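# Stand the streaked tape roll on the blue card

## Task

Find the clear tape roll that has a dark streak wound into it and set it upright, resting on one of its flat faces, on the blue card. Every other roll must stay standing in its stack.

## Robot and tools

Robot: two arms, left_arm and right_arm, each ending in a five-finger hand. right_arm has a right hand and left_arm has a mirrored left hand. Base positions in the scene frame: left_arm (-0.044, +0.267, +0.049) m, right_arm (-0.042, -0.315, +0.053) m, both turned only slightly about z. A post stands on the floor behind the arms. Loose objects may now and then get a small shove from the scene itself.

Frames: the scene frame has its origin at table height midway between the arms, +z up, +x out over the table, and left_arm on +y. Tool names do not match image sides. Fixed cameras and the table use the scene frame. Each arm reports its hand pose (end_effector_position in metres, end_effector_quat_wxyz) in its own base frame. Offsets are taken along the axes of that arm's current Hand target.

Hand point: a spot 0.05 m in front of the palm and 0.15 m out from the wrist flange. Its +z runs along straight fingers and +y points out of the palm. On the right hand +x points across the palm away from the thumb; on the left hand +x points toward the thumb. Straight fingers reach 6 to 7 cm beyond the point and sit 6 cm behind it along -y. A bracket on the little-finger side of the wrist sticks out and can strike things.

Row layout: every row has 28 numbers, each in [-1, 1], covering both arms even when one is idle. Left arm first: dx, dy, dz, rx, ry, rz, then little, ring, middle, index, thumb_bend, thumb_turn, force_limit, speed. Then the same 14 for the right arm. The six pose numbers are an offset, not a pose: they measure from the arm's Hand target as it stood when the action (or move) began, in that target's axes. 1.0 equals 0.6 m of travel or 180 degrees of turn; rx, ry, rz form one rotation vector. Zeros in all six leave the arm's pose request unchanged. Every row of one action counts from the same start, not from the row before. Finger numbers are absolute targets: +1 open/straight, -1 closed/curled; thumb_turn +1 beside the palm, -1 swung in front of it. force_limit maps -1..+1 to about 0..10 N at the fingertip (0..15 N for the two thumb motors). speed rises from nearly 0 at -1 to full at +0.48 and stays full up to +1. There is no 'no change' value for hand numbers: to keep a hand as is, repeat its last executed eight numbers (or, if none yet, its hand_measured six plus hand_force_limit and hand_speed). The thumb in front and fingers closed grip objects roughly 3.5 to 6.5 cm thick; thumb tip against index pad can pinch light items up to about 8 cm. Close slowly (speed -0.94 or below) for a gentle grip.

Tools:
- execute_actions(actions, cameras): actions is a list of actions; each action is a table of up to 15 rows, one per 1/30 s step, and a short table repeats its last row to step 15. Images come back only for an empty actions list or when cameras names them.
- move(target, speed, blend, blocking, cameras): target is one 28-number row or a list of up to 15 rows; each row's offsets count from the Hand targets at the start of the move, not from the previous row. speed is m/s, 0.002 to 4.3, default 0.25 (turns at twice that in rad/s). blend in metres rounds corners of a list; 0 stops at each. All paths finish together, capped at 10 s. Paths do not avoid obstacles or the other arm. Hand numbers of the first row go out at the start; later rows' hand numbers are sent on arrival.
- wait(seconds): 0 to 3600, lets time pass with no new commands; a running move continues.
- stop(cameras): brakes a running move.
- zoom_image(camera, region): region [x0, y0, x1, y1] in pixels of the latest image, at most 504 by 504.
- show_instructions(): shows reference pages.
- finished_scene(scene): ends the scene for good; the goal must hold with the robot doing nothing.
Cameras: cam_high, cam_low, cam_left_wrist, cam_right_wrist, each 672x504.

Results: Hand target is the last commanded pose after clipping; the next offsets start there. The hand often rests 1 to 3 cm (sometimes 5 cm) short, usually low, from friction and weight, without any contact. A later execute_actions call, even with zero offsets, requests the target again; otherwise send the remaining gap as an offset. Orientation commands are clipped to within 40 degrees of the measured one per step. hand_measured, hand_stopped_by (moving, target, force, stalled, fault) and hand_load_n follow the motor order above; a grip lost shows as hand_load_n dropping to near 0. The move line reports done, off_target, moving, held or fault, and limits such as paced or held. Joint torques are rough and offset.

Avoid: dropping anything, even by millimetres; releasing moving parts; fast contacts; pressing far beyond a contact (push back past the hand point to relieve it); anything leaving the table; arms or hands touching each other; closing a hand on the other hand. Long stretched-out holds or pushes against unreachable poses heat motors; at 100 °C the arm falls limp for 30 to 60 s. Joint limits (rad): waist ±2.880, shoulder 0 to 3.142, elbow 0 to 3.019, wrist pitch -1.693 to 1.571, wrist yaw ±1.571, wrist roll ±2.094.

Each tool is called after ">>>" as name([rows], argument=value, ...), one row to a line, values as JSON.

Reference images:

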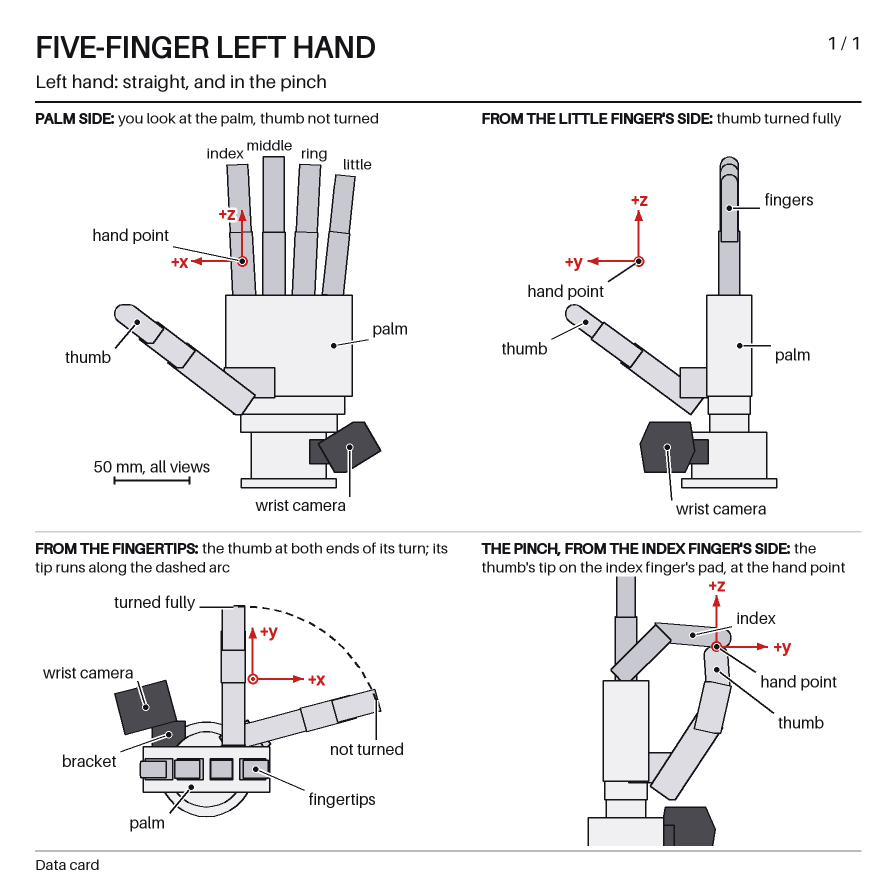

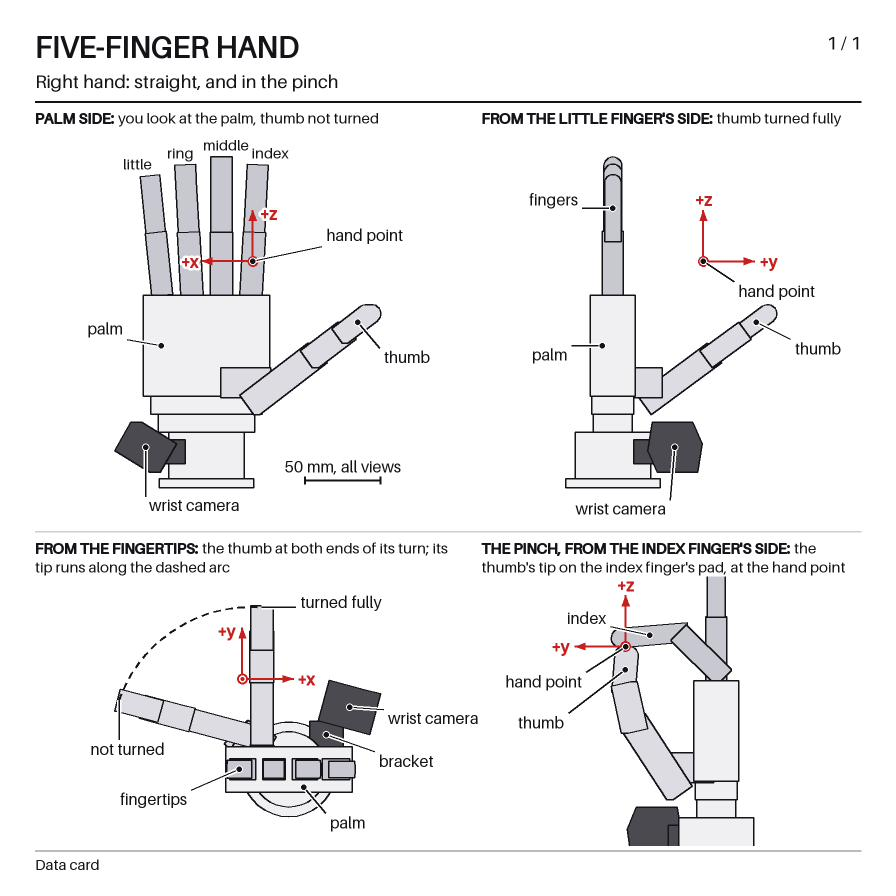

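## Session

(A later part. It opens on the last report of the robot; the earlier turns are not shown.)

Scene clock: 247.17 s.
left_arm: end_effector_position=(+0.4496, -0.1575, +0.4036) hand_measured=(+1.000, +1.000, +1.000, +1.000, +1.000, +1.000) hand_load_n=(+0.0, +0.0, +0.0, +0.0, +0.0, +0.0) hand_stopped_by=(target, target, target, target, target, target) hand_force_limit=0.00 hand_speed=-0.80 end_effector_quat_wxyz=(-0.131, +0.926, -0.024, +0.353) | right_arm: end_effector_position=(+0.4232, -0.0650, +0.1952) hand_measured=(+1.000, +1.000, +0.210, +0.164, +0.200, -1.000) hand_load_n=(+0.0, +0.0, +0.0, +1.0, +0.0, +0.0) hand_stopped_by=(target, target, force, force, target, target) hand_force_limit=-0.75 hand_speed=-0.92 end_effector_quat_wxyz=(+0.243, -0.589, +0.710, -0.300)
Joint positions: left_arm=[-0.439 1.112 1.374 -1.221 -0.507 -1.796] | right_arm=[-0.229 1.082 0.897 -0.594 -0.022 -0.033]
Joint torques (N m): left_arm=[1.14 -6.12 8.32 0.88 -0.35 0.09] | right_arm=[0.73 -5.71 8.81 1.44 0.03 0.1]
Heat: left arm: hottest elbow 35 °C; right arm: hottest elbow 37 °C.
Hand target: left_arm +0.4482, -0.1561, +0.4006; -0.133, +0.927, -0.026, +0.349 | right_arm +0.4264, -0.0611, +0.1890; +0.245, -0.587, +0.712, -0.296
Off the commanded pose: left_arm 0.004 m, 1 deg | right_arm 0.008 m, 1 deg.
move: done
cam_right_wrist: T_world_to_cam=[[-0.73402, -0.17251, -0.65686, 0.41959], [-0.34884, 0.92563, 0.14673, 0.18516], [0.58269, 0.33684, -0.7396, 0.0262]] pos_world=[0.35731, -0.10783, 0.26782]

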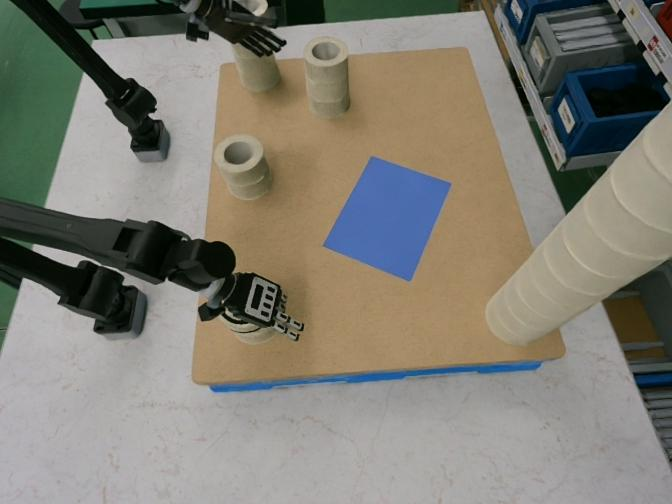

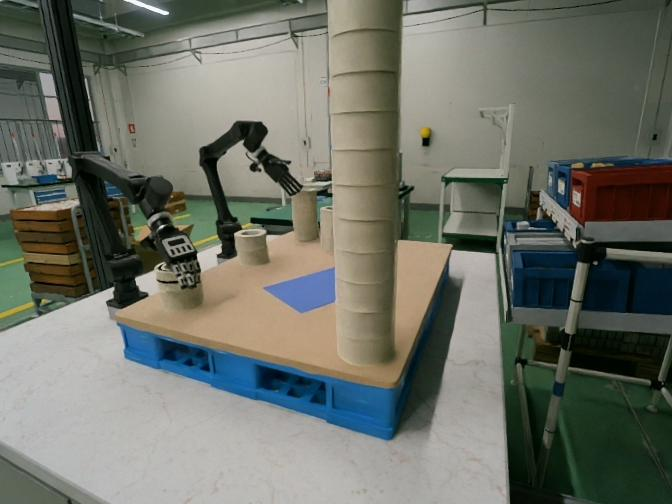

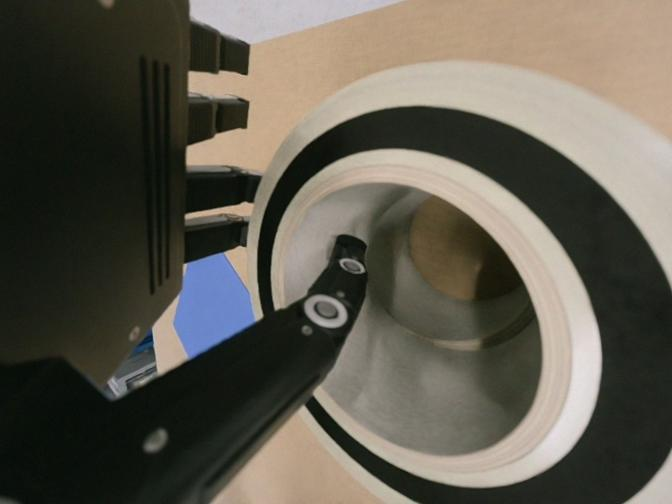

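>>> move(target=[0,0,0,0,0,0,1,1,1,1,1,1,0,-0.8,0,0,0,0,0,0,1,1,0.1,0.1,-0.3,-1,-0.6,-0.92], speed=0.04, cameras=["cam_high","cam_low","cam_right_wrist"])

>>> zoom_image(camera="cam_low", region=[130, 195, 240, 320])

Scene clock: 253.90 s.
left_arm: end_effector_position=(+0.4496, -0.1575, +0.4036) hand_measured=(+1.000, +1.000, +1.000, +1.000, +1.000, +1.000) hand_load_n=(+0.0, +0.0, +0.0, +0.0, +0.0, +0.0) hand_stopped_by=(target, target, target, target, target, target) hand_force_limit=0.00 hand_speed=-0.80 end_effector_quat_wxyz=(-0.131, +0.926, -0.024, +0.353) | right_arm: end_effector_position=(+0.4232, -0.0648, +0.1952) hand_measured=(+1.000, +1.000, +0.210, +0.164, +0.114, -1.000) hand_load_n=(+0.0, +0.0, +0.0, +1.0, +2.5, +0.0) hand_stopped_by=(target, target, force, force, force, target) hand_force_limit=-0.60 hand_speed=-0.92 end_effector_quat_wxyz=(+0.243, -0.589, +0.710, -0.300)
Joint positions: left_arm=[-0.439 1.112 1.374 -1.221 -0.507 -1.796] | right_arm=[-0.228 1.082 0.897 -0.594 -0.022 -0.033]
Joint torques (N m): left_arm=[1.32 -6.07 8.29 0.88 -0.35 0.09] | right_arm=[0.79 -5.77 8.84 1.51 0.05 0.1]
Heat: left arm: hottest elbow 35 °C; right arm: hottest elbow 37 °C.
Hand target: left_arm +0.4482, -0.1561, +0.4006; -0.133, +0.927, -0.026, +0.349 | right_arm +0.4264, -0.0611, +0.1890; +0.245, -0.587, +0.712, -0.296
Off the commanded pose: left_arm 0.004 m, 1 deg | right_arm 0.008 m, 1 deg.
move: done
cam_right_wrist: T_world_to_cam=[[-0.73397, -0.17283, -0.65682, 0.41962], [-0.34922, 0.92549, 0.14671, 0.18522], [0.58252, 0.33705, -0.73964, 0.0262]] pos_world=[0.35741, -0.10773, 0.26782]

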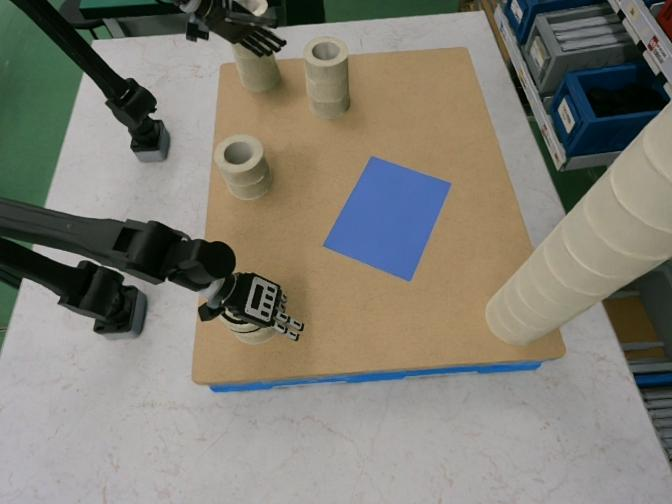

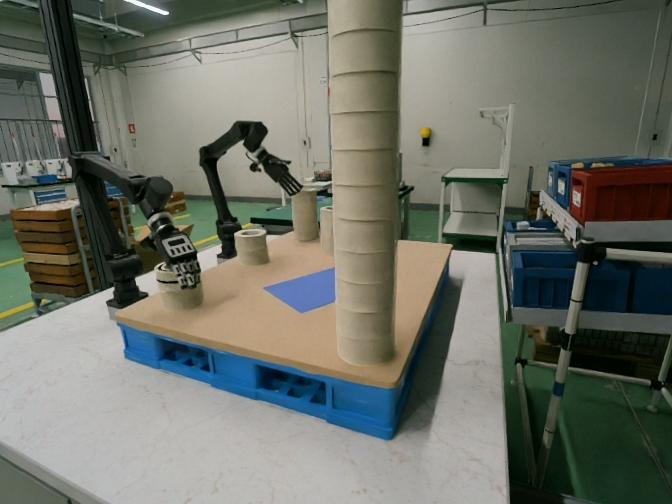

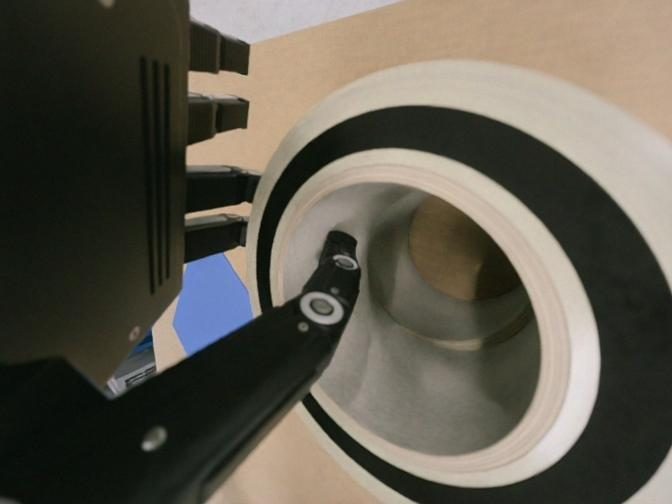

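Scaled by 4.032 from the camera's image (finer frame: 960x720).

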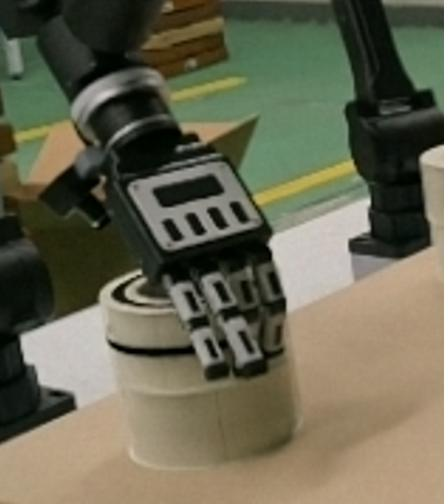

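>>> move(target=[0,0,0,0,0,0,1,1,1,1,1,1,0,-0.8,0,0,0,0,0,0,1,1,-0.1,-0.1,-0.5,-1,0.3,-0.92], speed=0.04, cameras=["cam_right_wrist"])

Scene clock: 258.90 s.
left_arm: end_effector_position=(+0.4496, -0.1575, +0.4036) hand_measured=(+1.000, +1.000, +1.000, +1.000, +1.000, +1.000) hand_load_n=(+0.0, +0.0, +0.0, +0.0, +0.0, +0.0) hand_stopped_by=(target, target, target, target, target, target) hand_force_limit=0.00 hand_speed=-0.80 end_effector_quat_wxyz=(-0.131, +0.926, -0.024, +0.353) | right_arm: end_effector_position=(+0.4236, -0.0649, +0.1948) hand_measured=(+1.000, +1.000, +0.154, +0.122, +0.090, -1.000) hand_load_n=(+0.0, +0.0, +7.0, +6.5, +9.5, +0.5) hand_stopped_by=(target, target, force, force, force, target) hand_force_limit=0.30 hand_speed=-0.92 end_effector_quat_wxyz=(+0.243, -0.589, +0.710, -0.300)
Joint positions: left_arm=[-0.439 1.112 1.374 -1.221 -0.507 -1.796] | right_arm=[-0.228 1.083 0.897 -0.593 -0.022 -0.033]
Joint torques (N m): left_arm=[1.32 -6.18 8.36 0.85 -0.35 0.1] | right_arm=[0.73 -5.83 8.79 1.39 0.05 0.11]
Heat: left arm: hottest elbow 35 °C; right arm: hottest elbow 37 °C.
Hand target: left_arm +0.4482, -0.1561, +0.4006; -0.133, +0.927, -0.026, +0.349 | right_arm +0.4264, -0.0611, +0.1889; +0.245, -0.587, +0.712, -0.296
Off the commanded pose: left_arm 0.004 m, 1 deg | right_arm 0.007 m, 1 deg.
move: done
cam_right_wrist: T_world_to_cam=[[-0.73397, -0.17283, -0.65682, 0.41963], [-0.34922, 0.92549, 0.14671, 0.18551], [0.58252, 0.33705, -0.73964, 0.0257]] pos_world=[0.35781, -0.10783, 0.26742]

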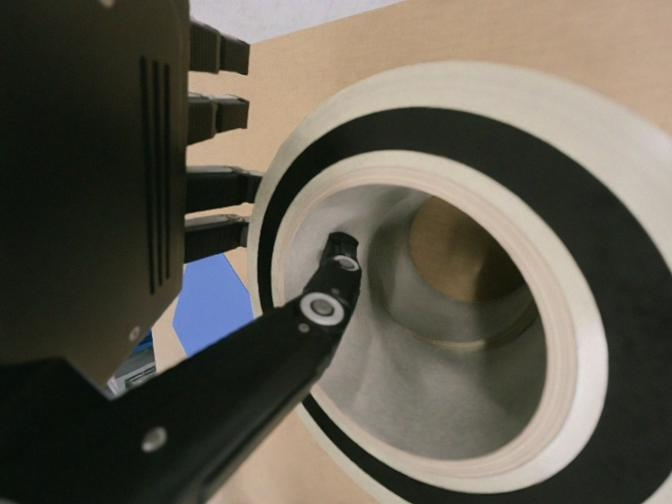

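>>> move(target=[0,0,0,0,0,0,1,1,1,1,1,1,0,-0.8,0,-0.047,-0.047,0,0,0,1,1,-0.1,-0.1,-0.5,-1,0.3,-0.92], speed=0.05, cameras=["cam_high","cam_low","cam_right_wrist"])

>>> zoom_image(camera="cam_low", region=[130, 195, 240, 320])

Scene clock: 263.03 s.
left_arm: end_effector_position=(+0.4496, -0.1575, +0.4036) hand_measured=(+1.000, +1.000, +1.000, +1.000, +1.000, +1.000) hand_load_n=(+0.0, +0.0, +0.0, +0.0, +0.0, -0.5) hand_stopped_by=(target, target, target, target, target, target) hand_force_limit=0.00 hand_speed=-0.80 end_effector_quat_wxyz=(-0.131, +0.926, -0.024, +0.353) | right_arm: end_effector_position=(+0.4123, -0.0622, +0.1950) hand_measured=(+1.000, +1.000, +0.154, +0.122, +0.090, -1.000) hand_load_n=(-0.5, +0.0, +7.5, +6.5, +12.0, +0.5) hand_stopped_by=(target, target, force, force, force, target) hand_force_limit=0.30 hand_speed=-0.92 end_effector_quat_wxyz=(+0.228, -0.595, +0.719, -0.279)
Joint positions: left_arm=[-0.439 1.112 1.374 -1.221 -0.507 -1.796] | right_arm=[-0.228 1.083 0.919 -0.67 -0.022 -0.032]
Joint torques (N m): left_arm=[1.2 -6.24 8.34 0.9 -0.35 0.09] | right_arm=[0.67 -7.41 14.12 0.21 0.01 0.09]
Heat: left arm: hottest elbow 35 °C; right arm: hottest elbow 37 °C.
Hand target: left_arm +0.4482, -0.1561, +0.4006; -0.133, +0.927, -0.026, +0.349 | right_arm +0.4262, -0.0611, +0.2288; +0.245, -0.587, +0.712, -0.296
Off the commanded pose: left_arm 0.004 m, 1 deg | right_arm 0.037 m, 3 deg.
move: off_target (right_arm)
cam_right_wrist: T_world_to_cam=[[-0.76854, -0.16403, -0.61842, 0.41922], [-0.33996, 0.92353, 0.17752, 0.16909], [0.54202, 0.34666, -0.76553, 0.05387]] pos_world=[0.35047, -0.10607, 0.27048]

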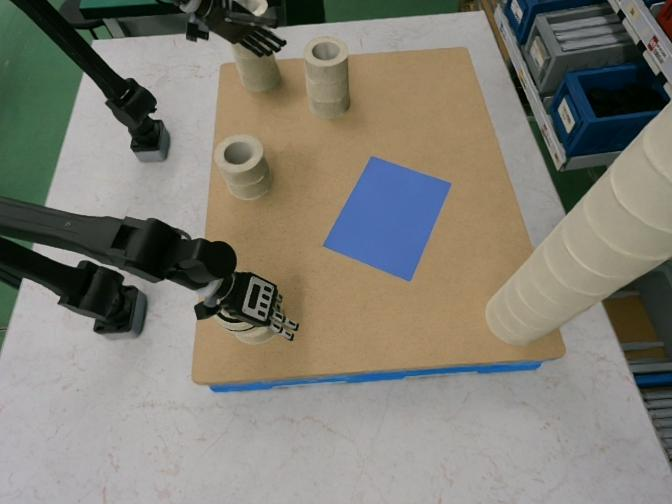

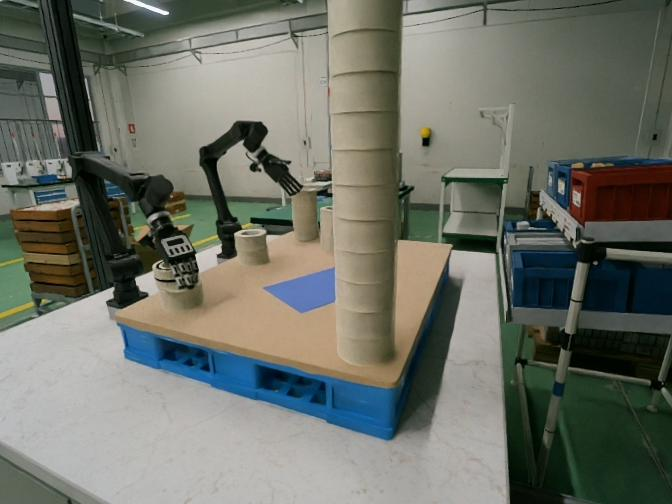

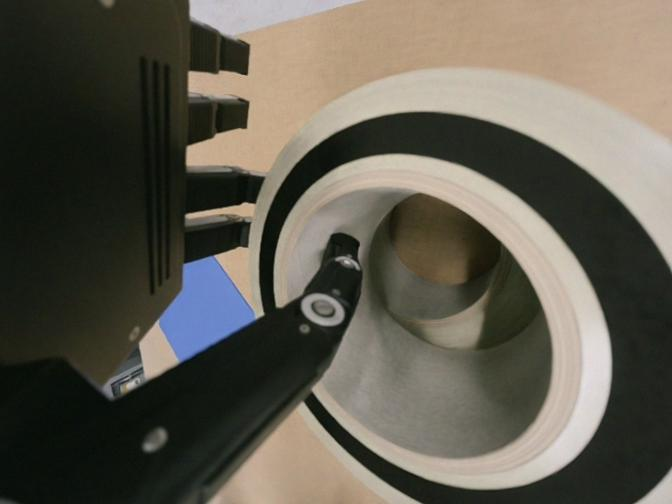

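Scaled by 4.032 from the camera's image (finer frame: 960x720).

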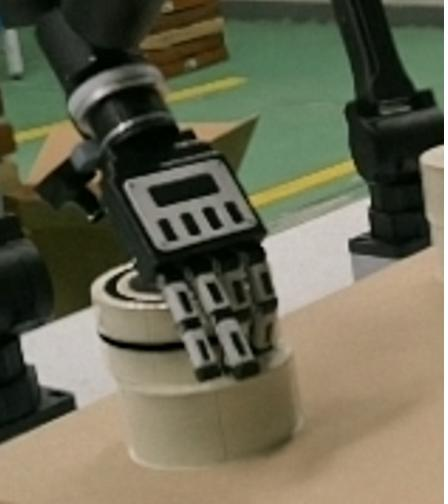

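>>> execute_actions([
  [[0,0,0,0,0,0,1,1,1,1,1,1,0,-0.8,0,0,0,0,0,0,1,1,-0.1,-0.1,-0.5,-1,0.3,-0.92]],
], cameras=["cam_low","cam_right_wrist"])

>>> zoom_image(camera="cam_low", region=[130, 195, 240, 320])

Scene clock: 272.00 s.
left_arm: end_effector_position=(+0.4496, -0.1575, +0.4036) hand_measured=(+1.000, +1.000, +1.000, +1.000, +1.000, +1.000) hand_load_n=(+0.0, +0.0, +0.0, +0.0, +0.0, +0.0) hand_stopped_by=(target, target, target, target, target, target) hand_force_limit=0.00 hand_speed=-0.80 end_effector_quat_wxyz=(-0.131, +0.926, -0.024, +0.353) | right_arm: end_effector_position=(+0.4123, -0.0622, +0.1950) hand_measured=(+1.000, +1.000, +0.154, +0.122, +0.090, -1.000) hand_load_n=(+0.0, +0.0, +7.5, +6.0, +11.5, +0.5) hand_stopped_by=(target, target, force, force, force, target) hand_force_limit=0.30 hand_speed=-0.92 end_effector_quat_wxyz=(+0.228, -0.595, +0.719, -0.279)
Joint positions: left_arm=[-0.439 1.112 1.374 -1.221 -0.507 -1.796] | right_arm=[-0.228 1.083 0.919 -0.67 -0.022 -0.032]
Joint torques (N m): left_arm=[1.14 -6.18 8.34 0.85 -0.35 0.1] | right_arm=[0.79 -7.71 14.15 0.18 0 0.08]
Heat: left arm: hottest elbow 35 °C; right arm: hottest elbow 38 °C.
Hand target: left_arm +0.4482, -0.1561, +0.4006; -0.133, +0.927, -0.026, +0.349 | right_arm +0.4263, -0.0611, +0.2288; +0.245, -0.587, +0.712, -0.296
Off the commanded pose: left_arm 0.004 m, 1 deg | right_arm 0.037 m, 3 deg.
Step readings (end_effector_position of left_arm | right_arm):
0: (+0.4496, -0.1575, +0.4036) | (+0.4123, -0.0622, +0.1950)
1: (+0.4496, -0.1575, +0.4036) | (+0.4123, -0.0622, +0.1950)
2: (+0.4496, -0.1575, +0.4036) | (+0.4123, -0.0622, +0.1950)
4: (+0.4496, -0.1575, +0.4036) | (+0.4123, -0.0622, +0.1950)
8: (+0.4496, -0.1575, +0.4036) | (+0.4123, -0.0622, +0.1950)
15: (+0.4496, -0.1575, +0.4036) | (+0.4123, -0.0622, +0.1950)
cam_right_wrist: T_world_to_cam=[[-0.76854, -0.16403, -0.61842, 0.41922], [-0.33996, 0.92353, 0.17752, 0.16909], [0.54202, 0.34666, -0.76553, 0.05387]] pos_world=[0.35047, -0.10607, 0.27048]

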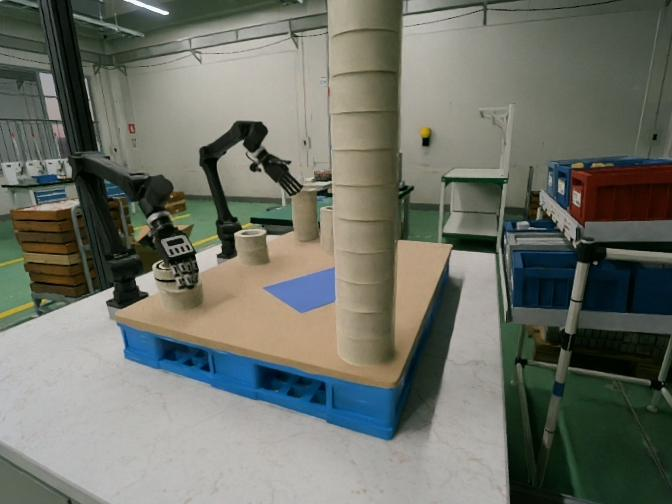

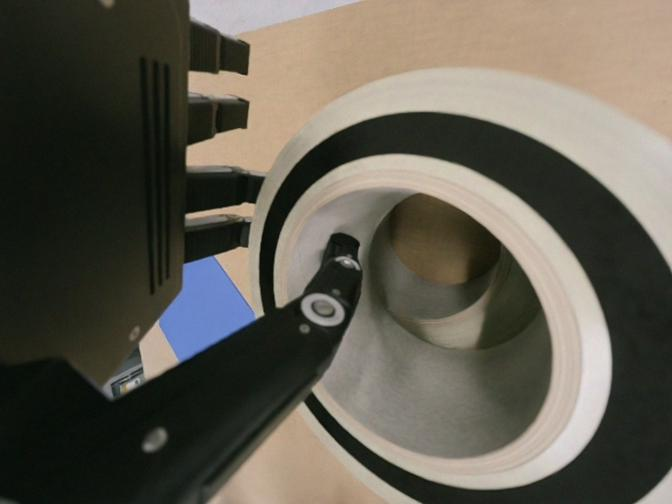

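Scaled by 4.032 from the camera's image (finer frame: 960x720).

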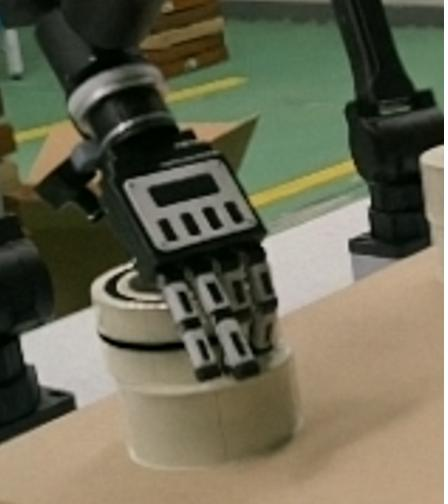

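>>> move(target=[0,0,0,0,0,0,1,1,1,1,1,1,0,-0.8,0,-0.0354,-0.0354,0,0,0,1,1,-0.1,-0.1,-0.5,-1,0.3,-0.92], speed=0.04, cameras=["cam_low","cam_right_wrist"])

>>> zoom_image(camera="cam_low", region=[130, 195, 240, 320])

Scene clock: 278.17 s.
left_arm: end_effector_position=(+0.4496, -0.1575, +0.4036) hand_measured=(+1.000, +1.000, +1.000, +1.000, +1.000, +1.000) hand_load_n=(-0.5, +0.0, +0.0, +0.0, +0.0, +0.0) hand_stopped_by=(target, target, target, target, target, target) hand_force_limit=0.00 hand_speed=-0.80 end_effector_quat_wxyz=(-0.131, +0.926, -0.024, +0.353) | right_arm: end_effector_position=(+0.4036, -0.0602, +0.2068) hand_measured=(+1.000, +1.000, +0.154, +0.122, +0.090, -1.000) hand_load_n=(+0.0, +0.0, +7.0, +6.5, +11.5, +1.0) hand_stopped_by=(target, target, force, force, force, target) hand_force_limit=0.30 hand_speed=-0.92 end_effector_quat_wxyz=(+0.214, -0.600, +0.725, -0.261)
Joint positions: left_arm=[-0.439 1.112 1.374 -1.221 -0.507 -1.796] | right_arm=[-0.228 1.083 0.966 -0.764 -0.022 -0.032]
Joint torques (N m): left_arm=[1.2 -6.12 8.34 0.88 -0.35 0.1] | right_arm=[0.62 -8.29 16.01 0.55 -0.04 0.09]
Heat: left arm: hottest elbow 35 °C; right arm: hottest elbow 38 °C.
Hand target: left_arm +0.4482, -0.1561, +0.4006; -0.133, +0.927, -0.026, +0.349 | right_arm +0.4261, -0.0611, +0.2587; +0.245, -0.587, +0.712, -0.296
Off the commanded pose: left_arm 0.004 m, 1 deg | right_arm 0.057 m, 6 deg.
move: off_target (right_arm)
cam_right_wrist: T_world_to_cam=[[-0.79623, -0.15758, -0.58411, 0.4246], [-0.33118, 0.92151, 0.20285, 0.15321], [0.5063, 0.35496, -0.78592, 0.08606]] pos_world=[0.34525, -0.10482, 0.28457]

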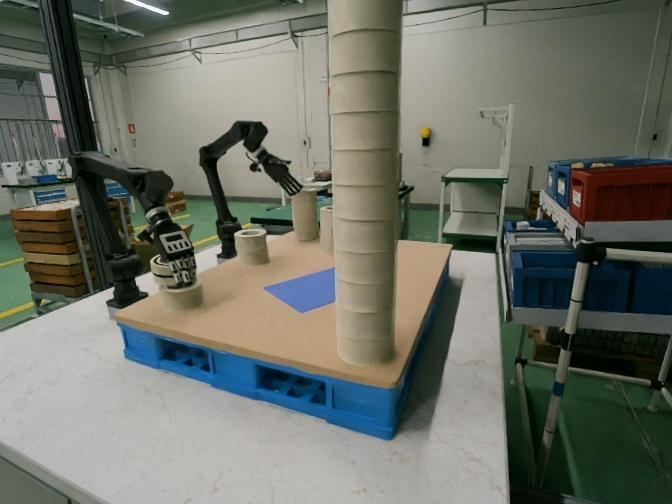

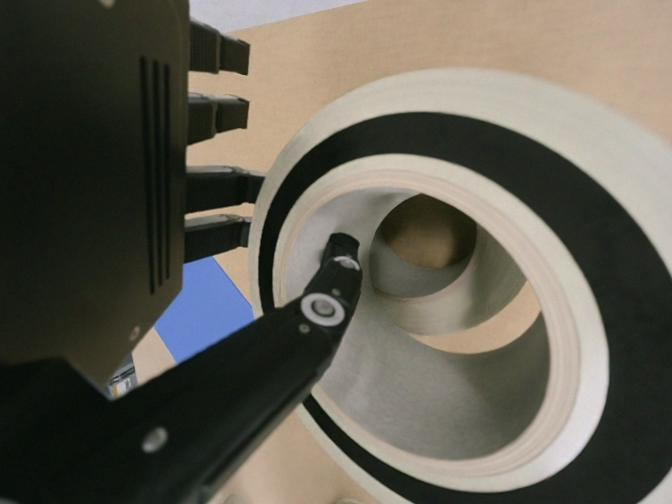

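Scaled by 4.032 from the camera's image (finer frame: 960x720).

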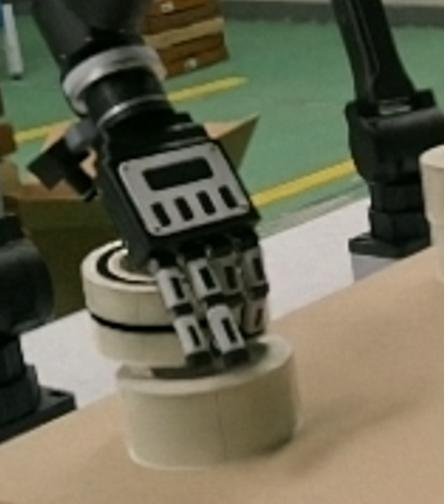

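>>> move(target=[0,0,0,0,0,0,1,1,1,1,1,1,0,-0.8,0,-0.06,-0.06,0,0,0,1,1,-0.1,-0.1,-0.5,-1,0.3,-0.92], speed=0.05, cameras=["cam_high","cam_low","cam_right_wrist"])

>>> zoom_image(camera="cam_low", region=[130, 175, 240, 320])

Scene clock: 283.73 s.
left_arm: end_effector_position=(+0.4496, -0.1575, +0.4036) hand_measured=(+1.000, +1.000, +1.000, +1.000, +1.000, +1.000) hand_load_n=(+0.0, +0.0, +0.0, +0.0, +0.0, -0.5) hand_stopped_by=(target, target, target, target, target, target) hand_force_limit=0.00 hand_speed=-0.80 end_effector_quat_wxyz=(-0.131, +0.926, -0.024, +0.353) | right_arm: end_effector_position=(+0.4077, -0.0612, +0.2601) hand_measured=(+1.000, +1.000, +0.154, +0.122, +0.090, -1.000) hand_load_n=(+0.0, +0.0, +7.0, +6.5, +11.0, +0.5) hand_stopped_by=(target, target, force, force, force, target) hand_force_limit=0.30 hand_speed=-0.92 end_effector_quat_wxyz=(+0.216, -0.599, +0.724, -0.264)
Joint positions: left_arm=[-0.439 1.112 1.374 -1.221 -0.507 -1.796] | right_arm=[-0.228 1.083 1.104 -0.895 -0.022 -0.032]
Joint torques (N m): left_arm=[1.2 -6.07 8.32 0.9 -0.35 0.09] | right_arm=[0.5 -7.94 16.09 0.5 -0.04 0.07]
Heat: left arm: hottest elbow 35 °C; right arm: hottest elbow 40 °C.
Hand target: left_arm +0.4482, -0.1561, +0.4006; -0.133, +0.927, -0.026, +0.349 | right_arm +0.4259, -0.0612, +0.3097; +0.245, -0.587, +0.712, -0.296
Off the commanded pose: left_arm 0.004 m, 1 deg | right_arm 0.053 m, 5 deg.
move: off_target (right_arm)
cam_right_wrist: T_world_to_cam=[[-0.79235, -0.15847, -0.58912, 0.45862], [-0.3325, 0.92182, 0.19924, 0.14618], [0.51149, 0.35375, -0.7831, 0.12339]] pos_world=[0.34888, -0.10573, 0.33769]

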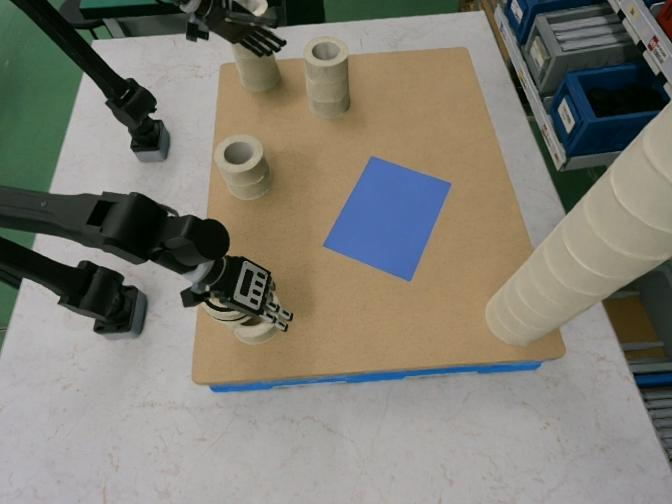

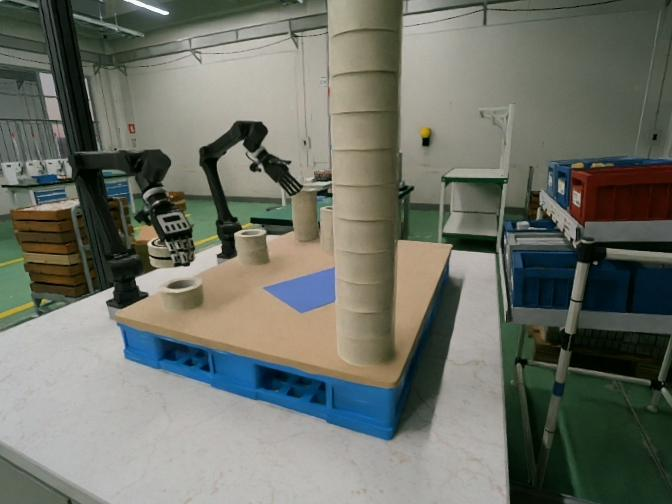

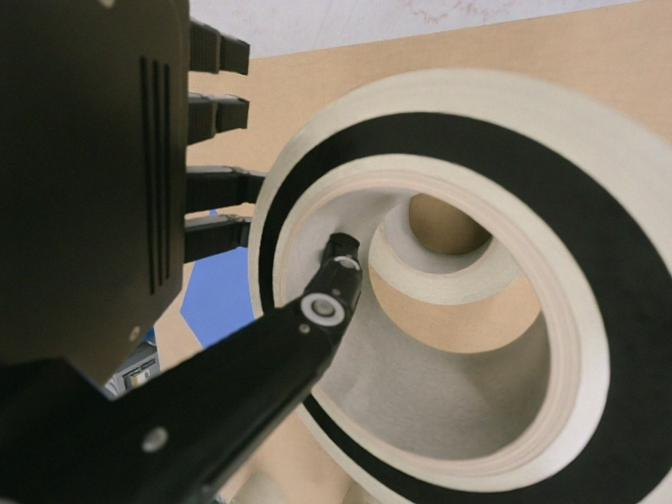

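Scaled by 3.476 from the camera's image (finer frame: 960x720).

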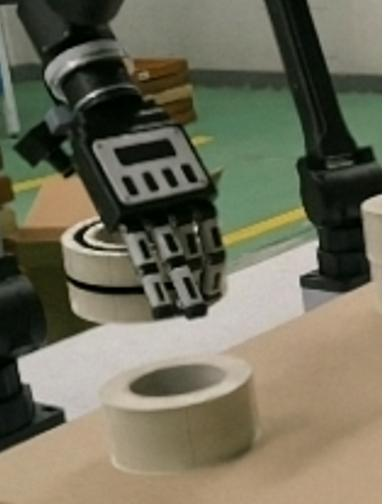

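>>> move(target=[0,0,0,0,0,0,1,1,1,1,1,1,0,-0.8,-0.229,-0.165,0.153,0.014,-0.0472,-0.0434,1,1,-0.1,-0.1,-0.5,-1,0.3,-0.92], speed=0.08, cameras=["cam_high","cam_low","cam_right_wrist"])

Scene clock: 313.63 s.
left_arm: end_effector_position=(+0.4496, -0.1575, +0.4036) hand_measured=(+1.000, +1.000, +1.000, +1.000, +1.000, +1.000) hand_load_n=(+0.0, -0.5, +0.0, +0.0, -0.5, +0.0) hand_stopped_by=(target, target, target, target, target, target) hand_force_limit=0.00 hand_speed=-0.80 end_effector_quat_wxyz=(-0.131, +0.926, -0.024, +0.353) | right_arm: end_effector_position=(+0.5544, +0.0423, +0.2625) hand_measured=(+1.000, +1.000, +0.154, +0.122, +0.090, -1.000) hand_load_n=(+0.0, +0.0, +7.0, +6.5, +11.5, +0.5) hand_stopped_by=(target, target, force, force, force, target) hand_force_limit=0.30 hand_speed=-0.92 end_effector_quat_wxyz=(-0.247, +0.668, -0.656, +0.248)
Joint positions: left_arm=[-0.439 1.112 1.374 -1.221 -0.507 -1.796] | right_arm=[0.026 1.447 1.421 -0.829 0.012 0.003]
Joint torques (N m): left_arm=[1.2 -6.12 8.32 0.9 -0.35 0.09] | right_arm=[0.67 -13.04 16.44 1.63 0 0.12]
Heat: left arm: hottest elbow 35 °C; right arm: hottest elbow 42 °C.
Hand target: left_arm +0.4482, -0.1561, +0.4006; -0.133, +0.927, -0.026, +0.349 | right_arm +0.5845, +0.0479, +0.3155; -0.289, +0.649, -0.644, +0.284
Off the commanded pose: left_arm 0.004 m, 1 deg | right_arm 0.061 m, 7 deg.
move: off_target (right_arm)
cam_right_wrist: T_world_to_cam=[[-0.73181, -0.31847, -0.60252, 0.56936], [-0.51685, 0.83561, 0.18608, 0.20835], [0.44421, 0.44759, -0.77611, 0.04502]] pos_world=[0.50435, -0.01292, 0.33922]

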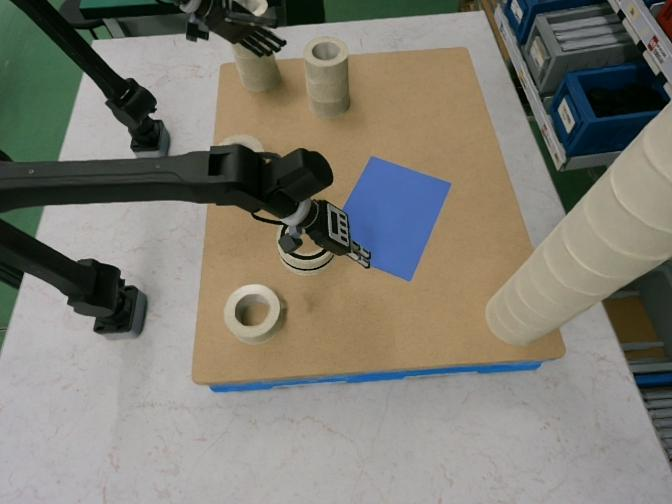

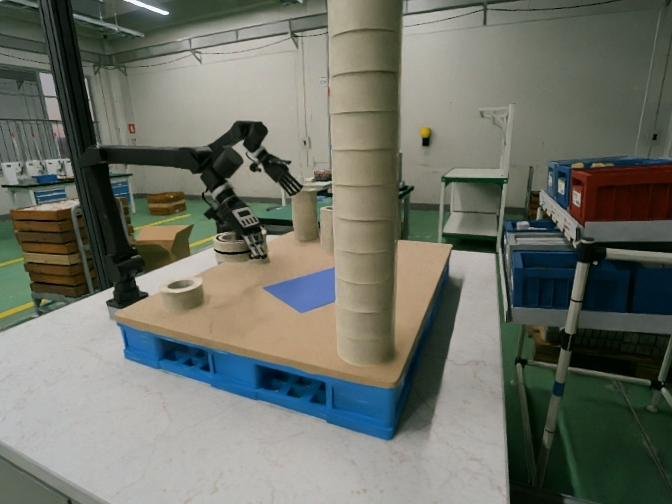

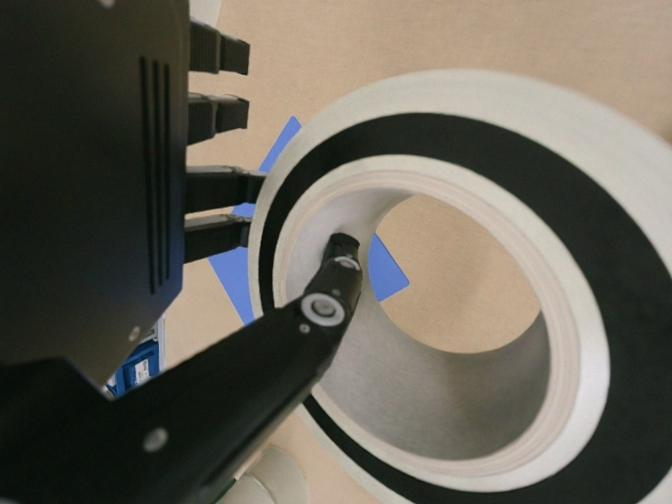

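>>> move(target=[0,0,0,0,0,0,1,1,1,1,1,1,0,-0.8,-0.198,-0.153,0.189,0.022,-0.051,-0.043,1,1,-0.1,-0.1,-0.5,-1,0.3,-0.92], speed=0.08, cameras=["cam_high","cam_low","cam_right_wrist"])

Scene clock: 333.57 s.
left_arm: end_effector_position=(+0.4496, -0.1575, +0.4036) hand_measured=(+1.000, +1.000, +1.000, +1.000, +1.000, +1.000) hand_load_n=(+0.0, +0.0, +0.0, +0.0, +0.0, +0.0) hand_stopped_by=(target, target, target, target, target, target) hand_force_limit=0.00 hand_speed=-0.80 end_effector_quat_wxyz=(-0.131, +0.926, -0.024, +0.353) | right_arm: end_effector_position=(+0.7056, +0.1593, +0.2496) hand_measured=(+1.000, +1.000, +0.154, +0.122, +0.090, -1.000) hand_load_n=(+0.0, +0.0, +7.0, +6.0, +11.5, +0.5) hand_stopped_by=(target, target, force, force, force, target) hand_force_limit=0.30 hand_speed=-0.92 end_effector_quat_wxyz=(-0.303, +0.713, -0.586, +0.238)
Joint positions: left_arm=[-0.439 1.112 1.374 -1.221 -0.507 -1.796] | right_arm=[0.172 1.855 1.869 -0.795 -0.031 -0.01]
Joint torques (N m): left_arm=[1.14 -6.18 8.34 0.91 -0.35 0.1] | right_arm=[0.38 -19.66 16.87 1.33 -0.15 -0.11]
Heat: left arm: hottest elbow 35 °C; right arm: hottest elbow 44 °C.
Hand target: left_arm +0.4482, -0.1561, +0.4006; -0.133, +0.927, -0.026, +0.349 | right_arm +0.7291, +0.1680, +0.3080; -0.342, +0.701, -0.564, +0.272
Off the commanded pose: left_arm 0.004 m, 1 deg | right_arm 0.063 m, 7 deg.
move: off_target (right_arm)
cam_right_wrist: T_world_to_cam=[[-0.61626, -0.42515, -0.66293, 0.66002], [-0.6748, 0.71905, 0.16615, 0.32622], [0.40604, 0.54974, -0.73001, -0.0853]] pos_world=[0.66151, 0.09293, 0.32108]

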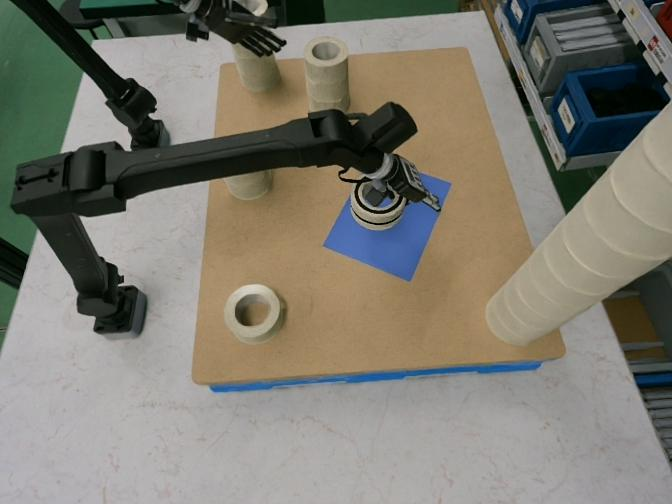

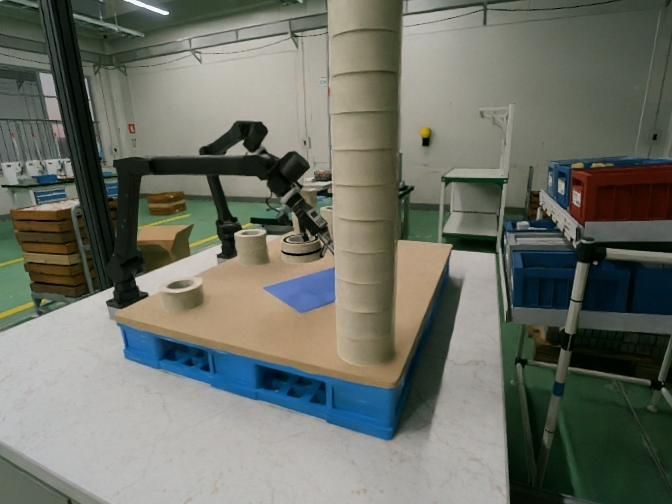

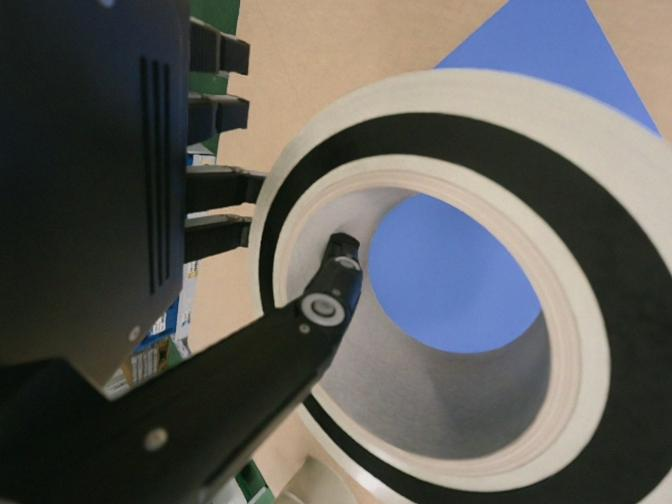

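>>> zoom_image(camera="cam_high", region=[310, 140, 470, 290])

>>> zoom_image(camera="cam_low", region=[250, 170, 350, 320])

Scaled by 3.150 from the camera's image (finer frame: 960x720).

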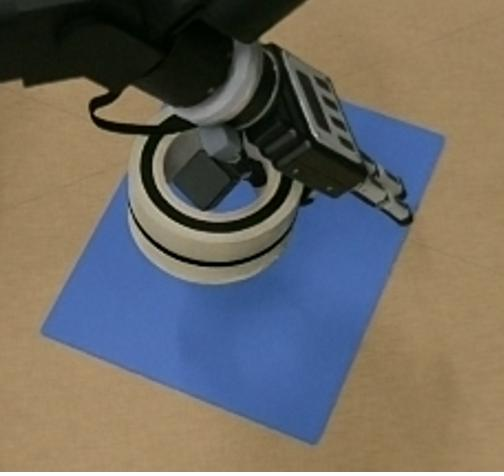

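Scaled by 3.360 from the camera's image (finer frame: 960x720).

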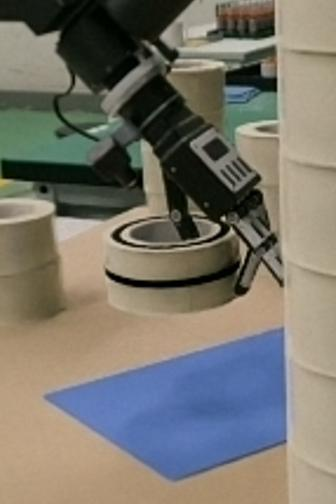

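>>> move(target=[0,0,0,0,0,0,1,1,1,1,1,1,0,-0.8,-0.015,0.107,0.1017,0,0,0,1,1,-0.1,-0.1,-0.5,-1,0.3,-0.92], speed=0.05, cameras=["cam_high","cam_low","cam_right_wrist"])

>>> zoom_image(camera="cam_low", region=[250, 170, 350, 320])

>>> zoom_image(camera="cam_high", region=[310, 140, 470, 290])

Scene clock: 351.93 s.
left_arm: end_effector_position=(+0.4496, -0.1575, +0.4036) hand_measured=(+1.000, +1.000, +1.000, +1.000, +1.000, +1.000) hand_load_n=(+0.0, +0.0, +0.0, +0.0, +0.0, +0.0) hand_stopped_by=(target, target, target, target, target, target) hand_force_limit=0.00 hand_speed=-0.80 end_effector_quat_wxyz=(-0.131, +0.926, -0.024, +0.353) | right_arm: end_effector_position=(+0.7279, +0.1712, +0.2022) hand_measured=(+1.000, +1.000, +0.154, +0.122, +0.090, -1.000) hand_load_n=(+0.0, +0.0, +7.0, +6.0, +12.0, +0.5) hand_stopped_by=(target, target, force, force, force, target) hand_force_limit=0.30 hand_speed=-0.92 end_effector_quat_wxyz=(-0.324, +0.707, -0.574, +0.258)
Joint positions: left_arm=[-0.439 1.112 1.374 -1.221 -0.507 -1.796] | right_arm=[0.185 1.892 1.775 -0.601 -0.023 -0.011]
Joint torques (N m): left_arm=[1.14 -6.07 8.32 0.88 -0.35 0.08] | right_arm=[0.79 -20.48 10.29 2.03 0 -0.04]
Heat: left arm: hottest elbow 35 °C; right arm: hottest elbow 47 °C.
Hand target: left_arm +0.4482, -0.1561, +0.4006; -0.133, +0.927, -0.026, +0.349 | right_arm +0.7351, +0.1790, +0.2197; -0.342, +0.701, -0.564, +0.272
Off the commanded pose: left_arm 0.004 m, 1 deg | right_arm 0.021 m, 3 deg.
move: off_target (right_arm)
cam_right_wrist: T_world_to_cam=[[-0.57073, -0.42554, -0.70227, 0.62226], [-0.68909, 0.71332, 0.12778, 0.35962], [0.44657, 0.55685, -0.70035, -0.17221]] pos_world=[0.67986, 0.10417, 0.27044]

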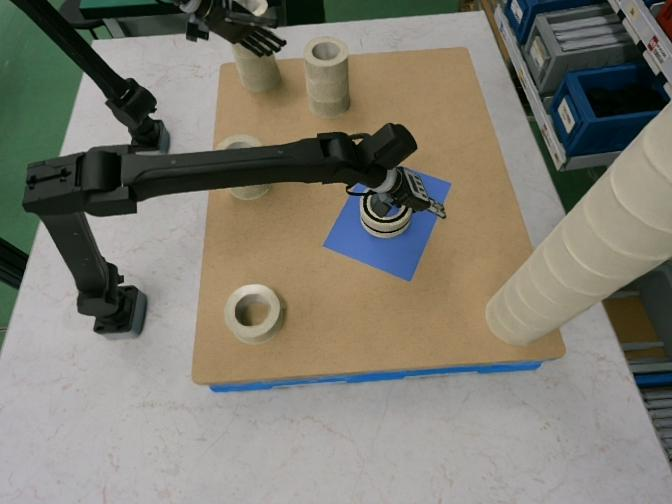

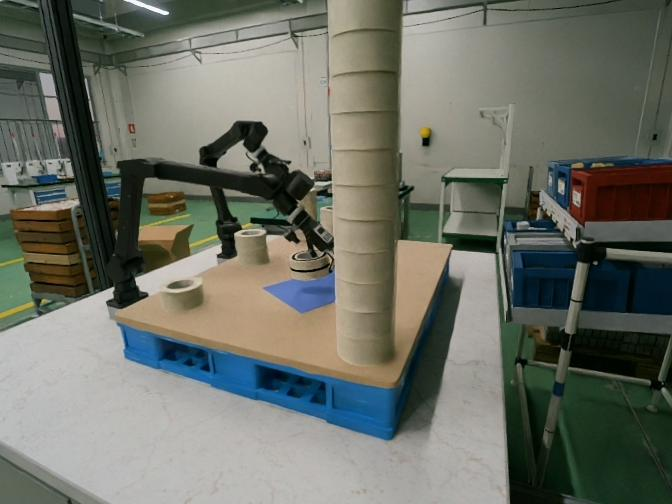

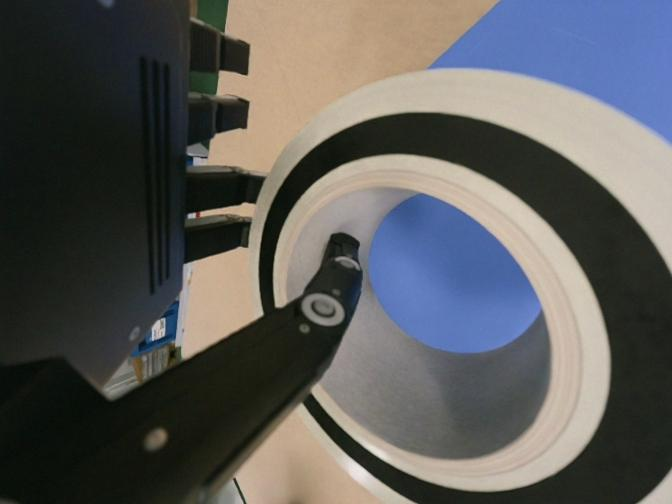

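Scaled by 3.360 from the camera's image (finer frame: 960x720).

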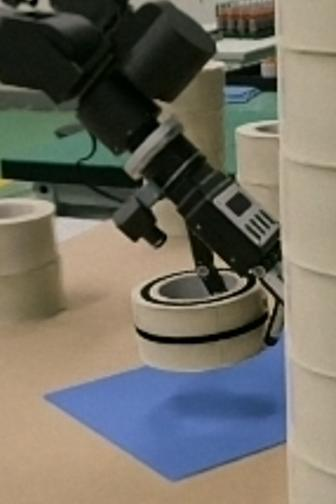

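Scaled by 3.150 from the camera's image (finer frame: 960x720).

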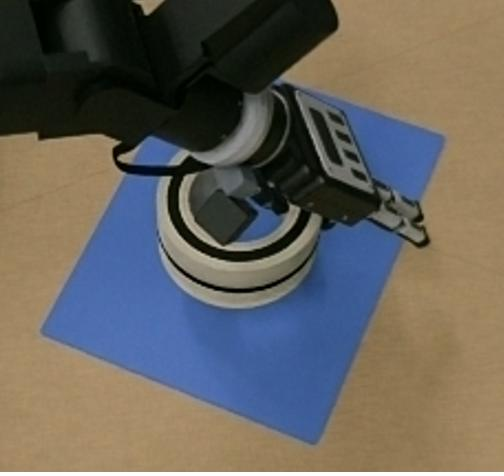

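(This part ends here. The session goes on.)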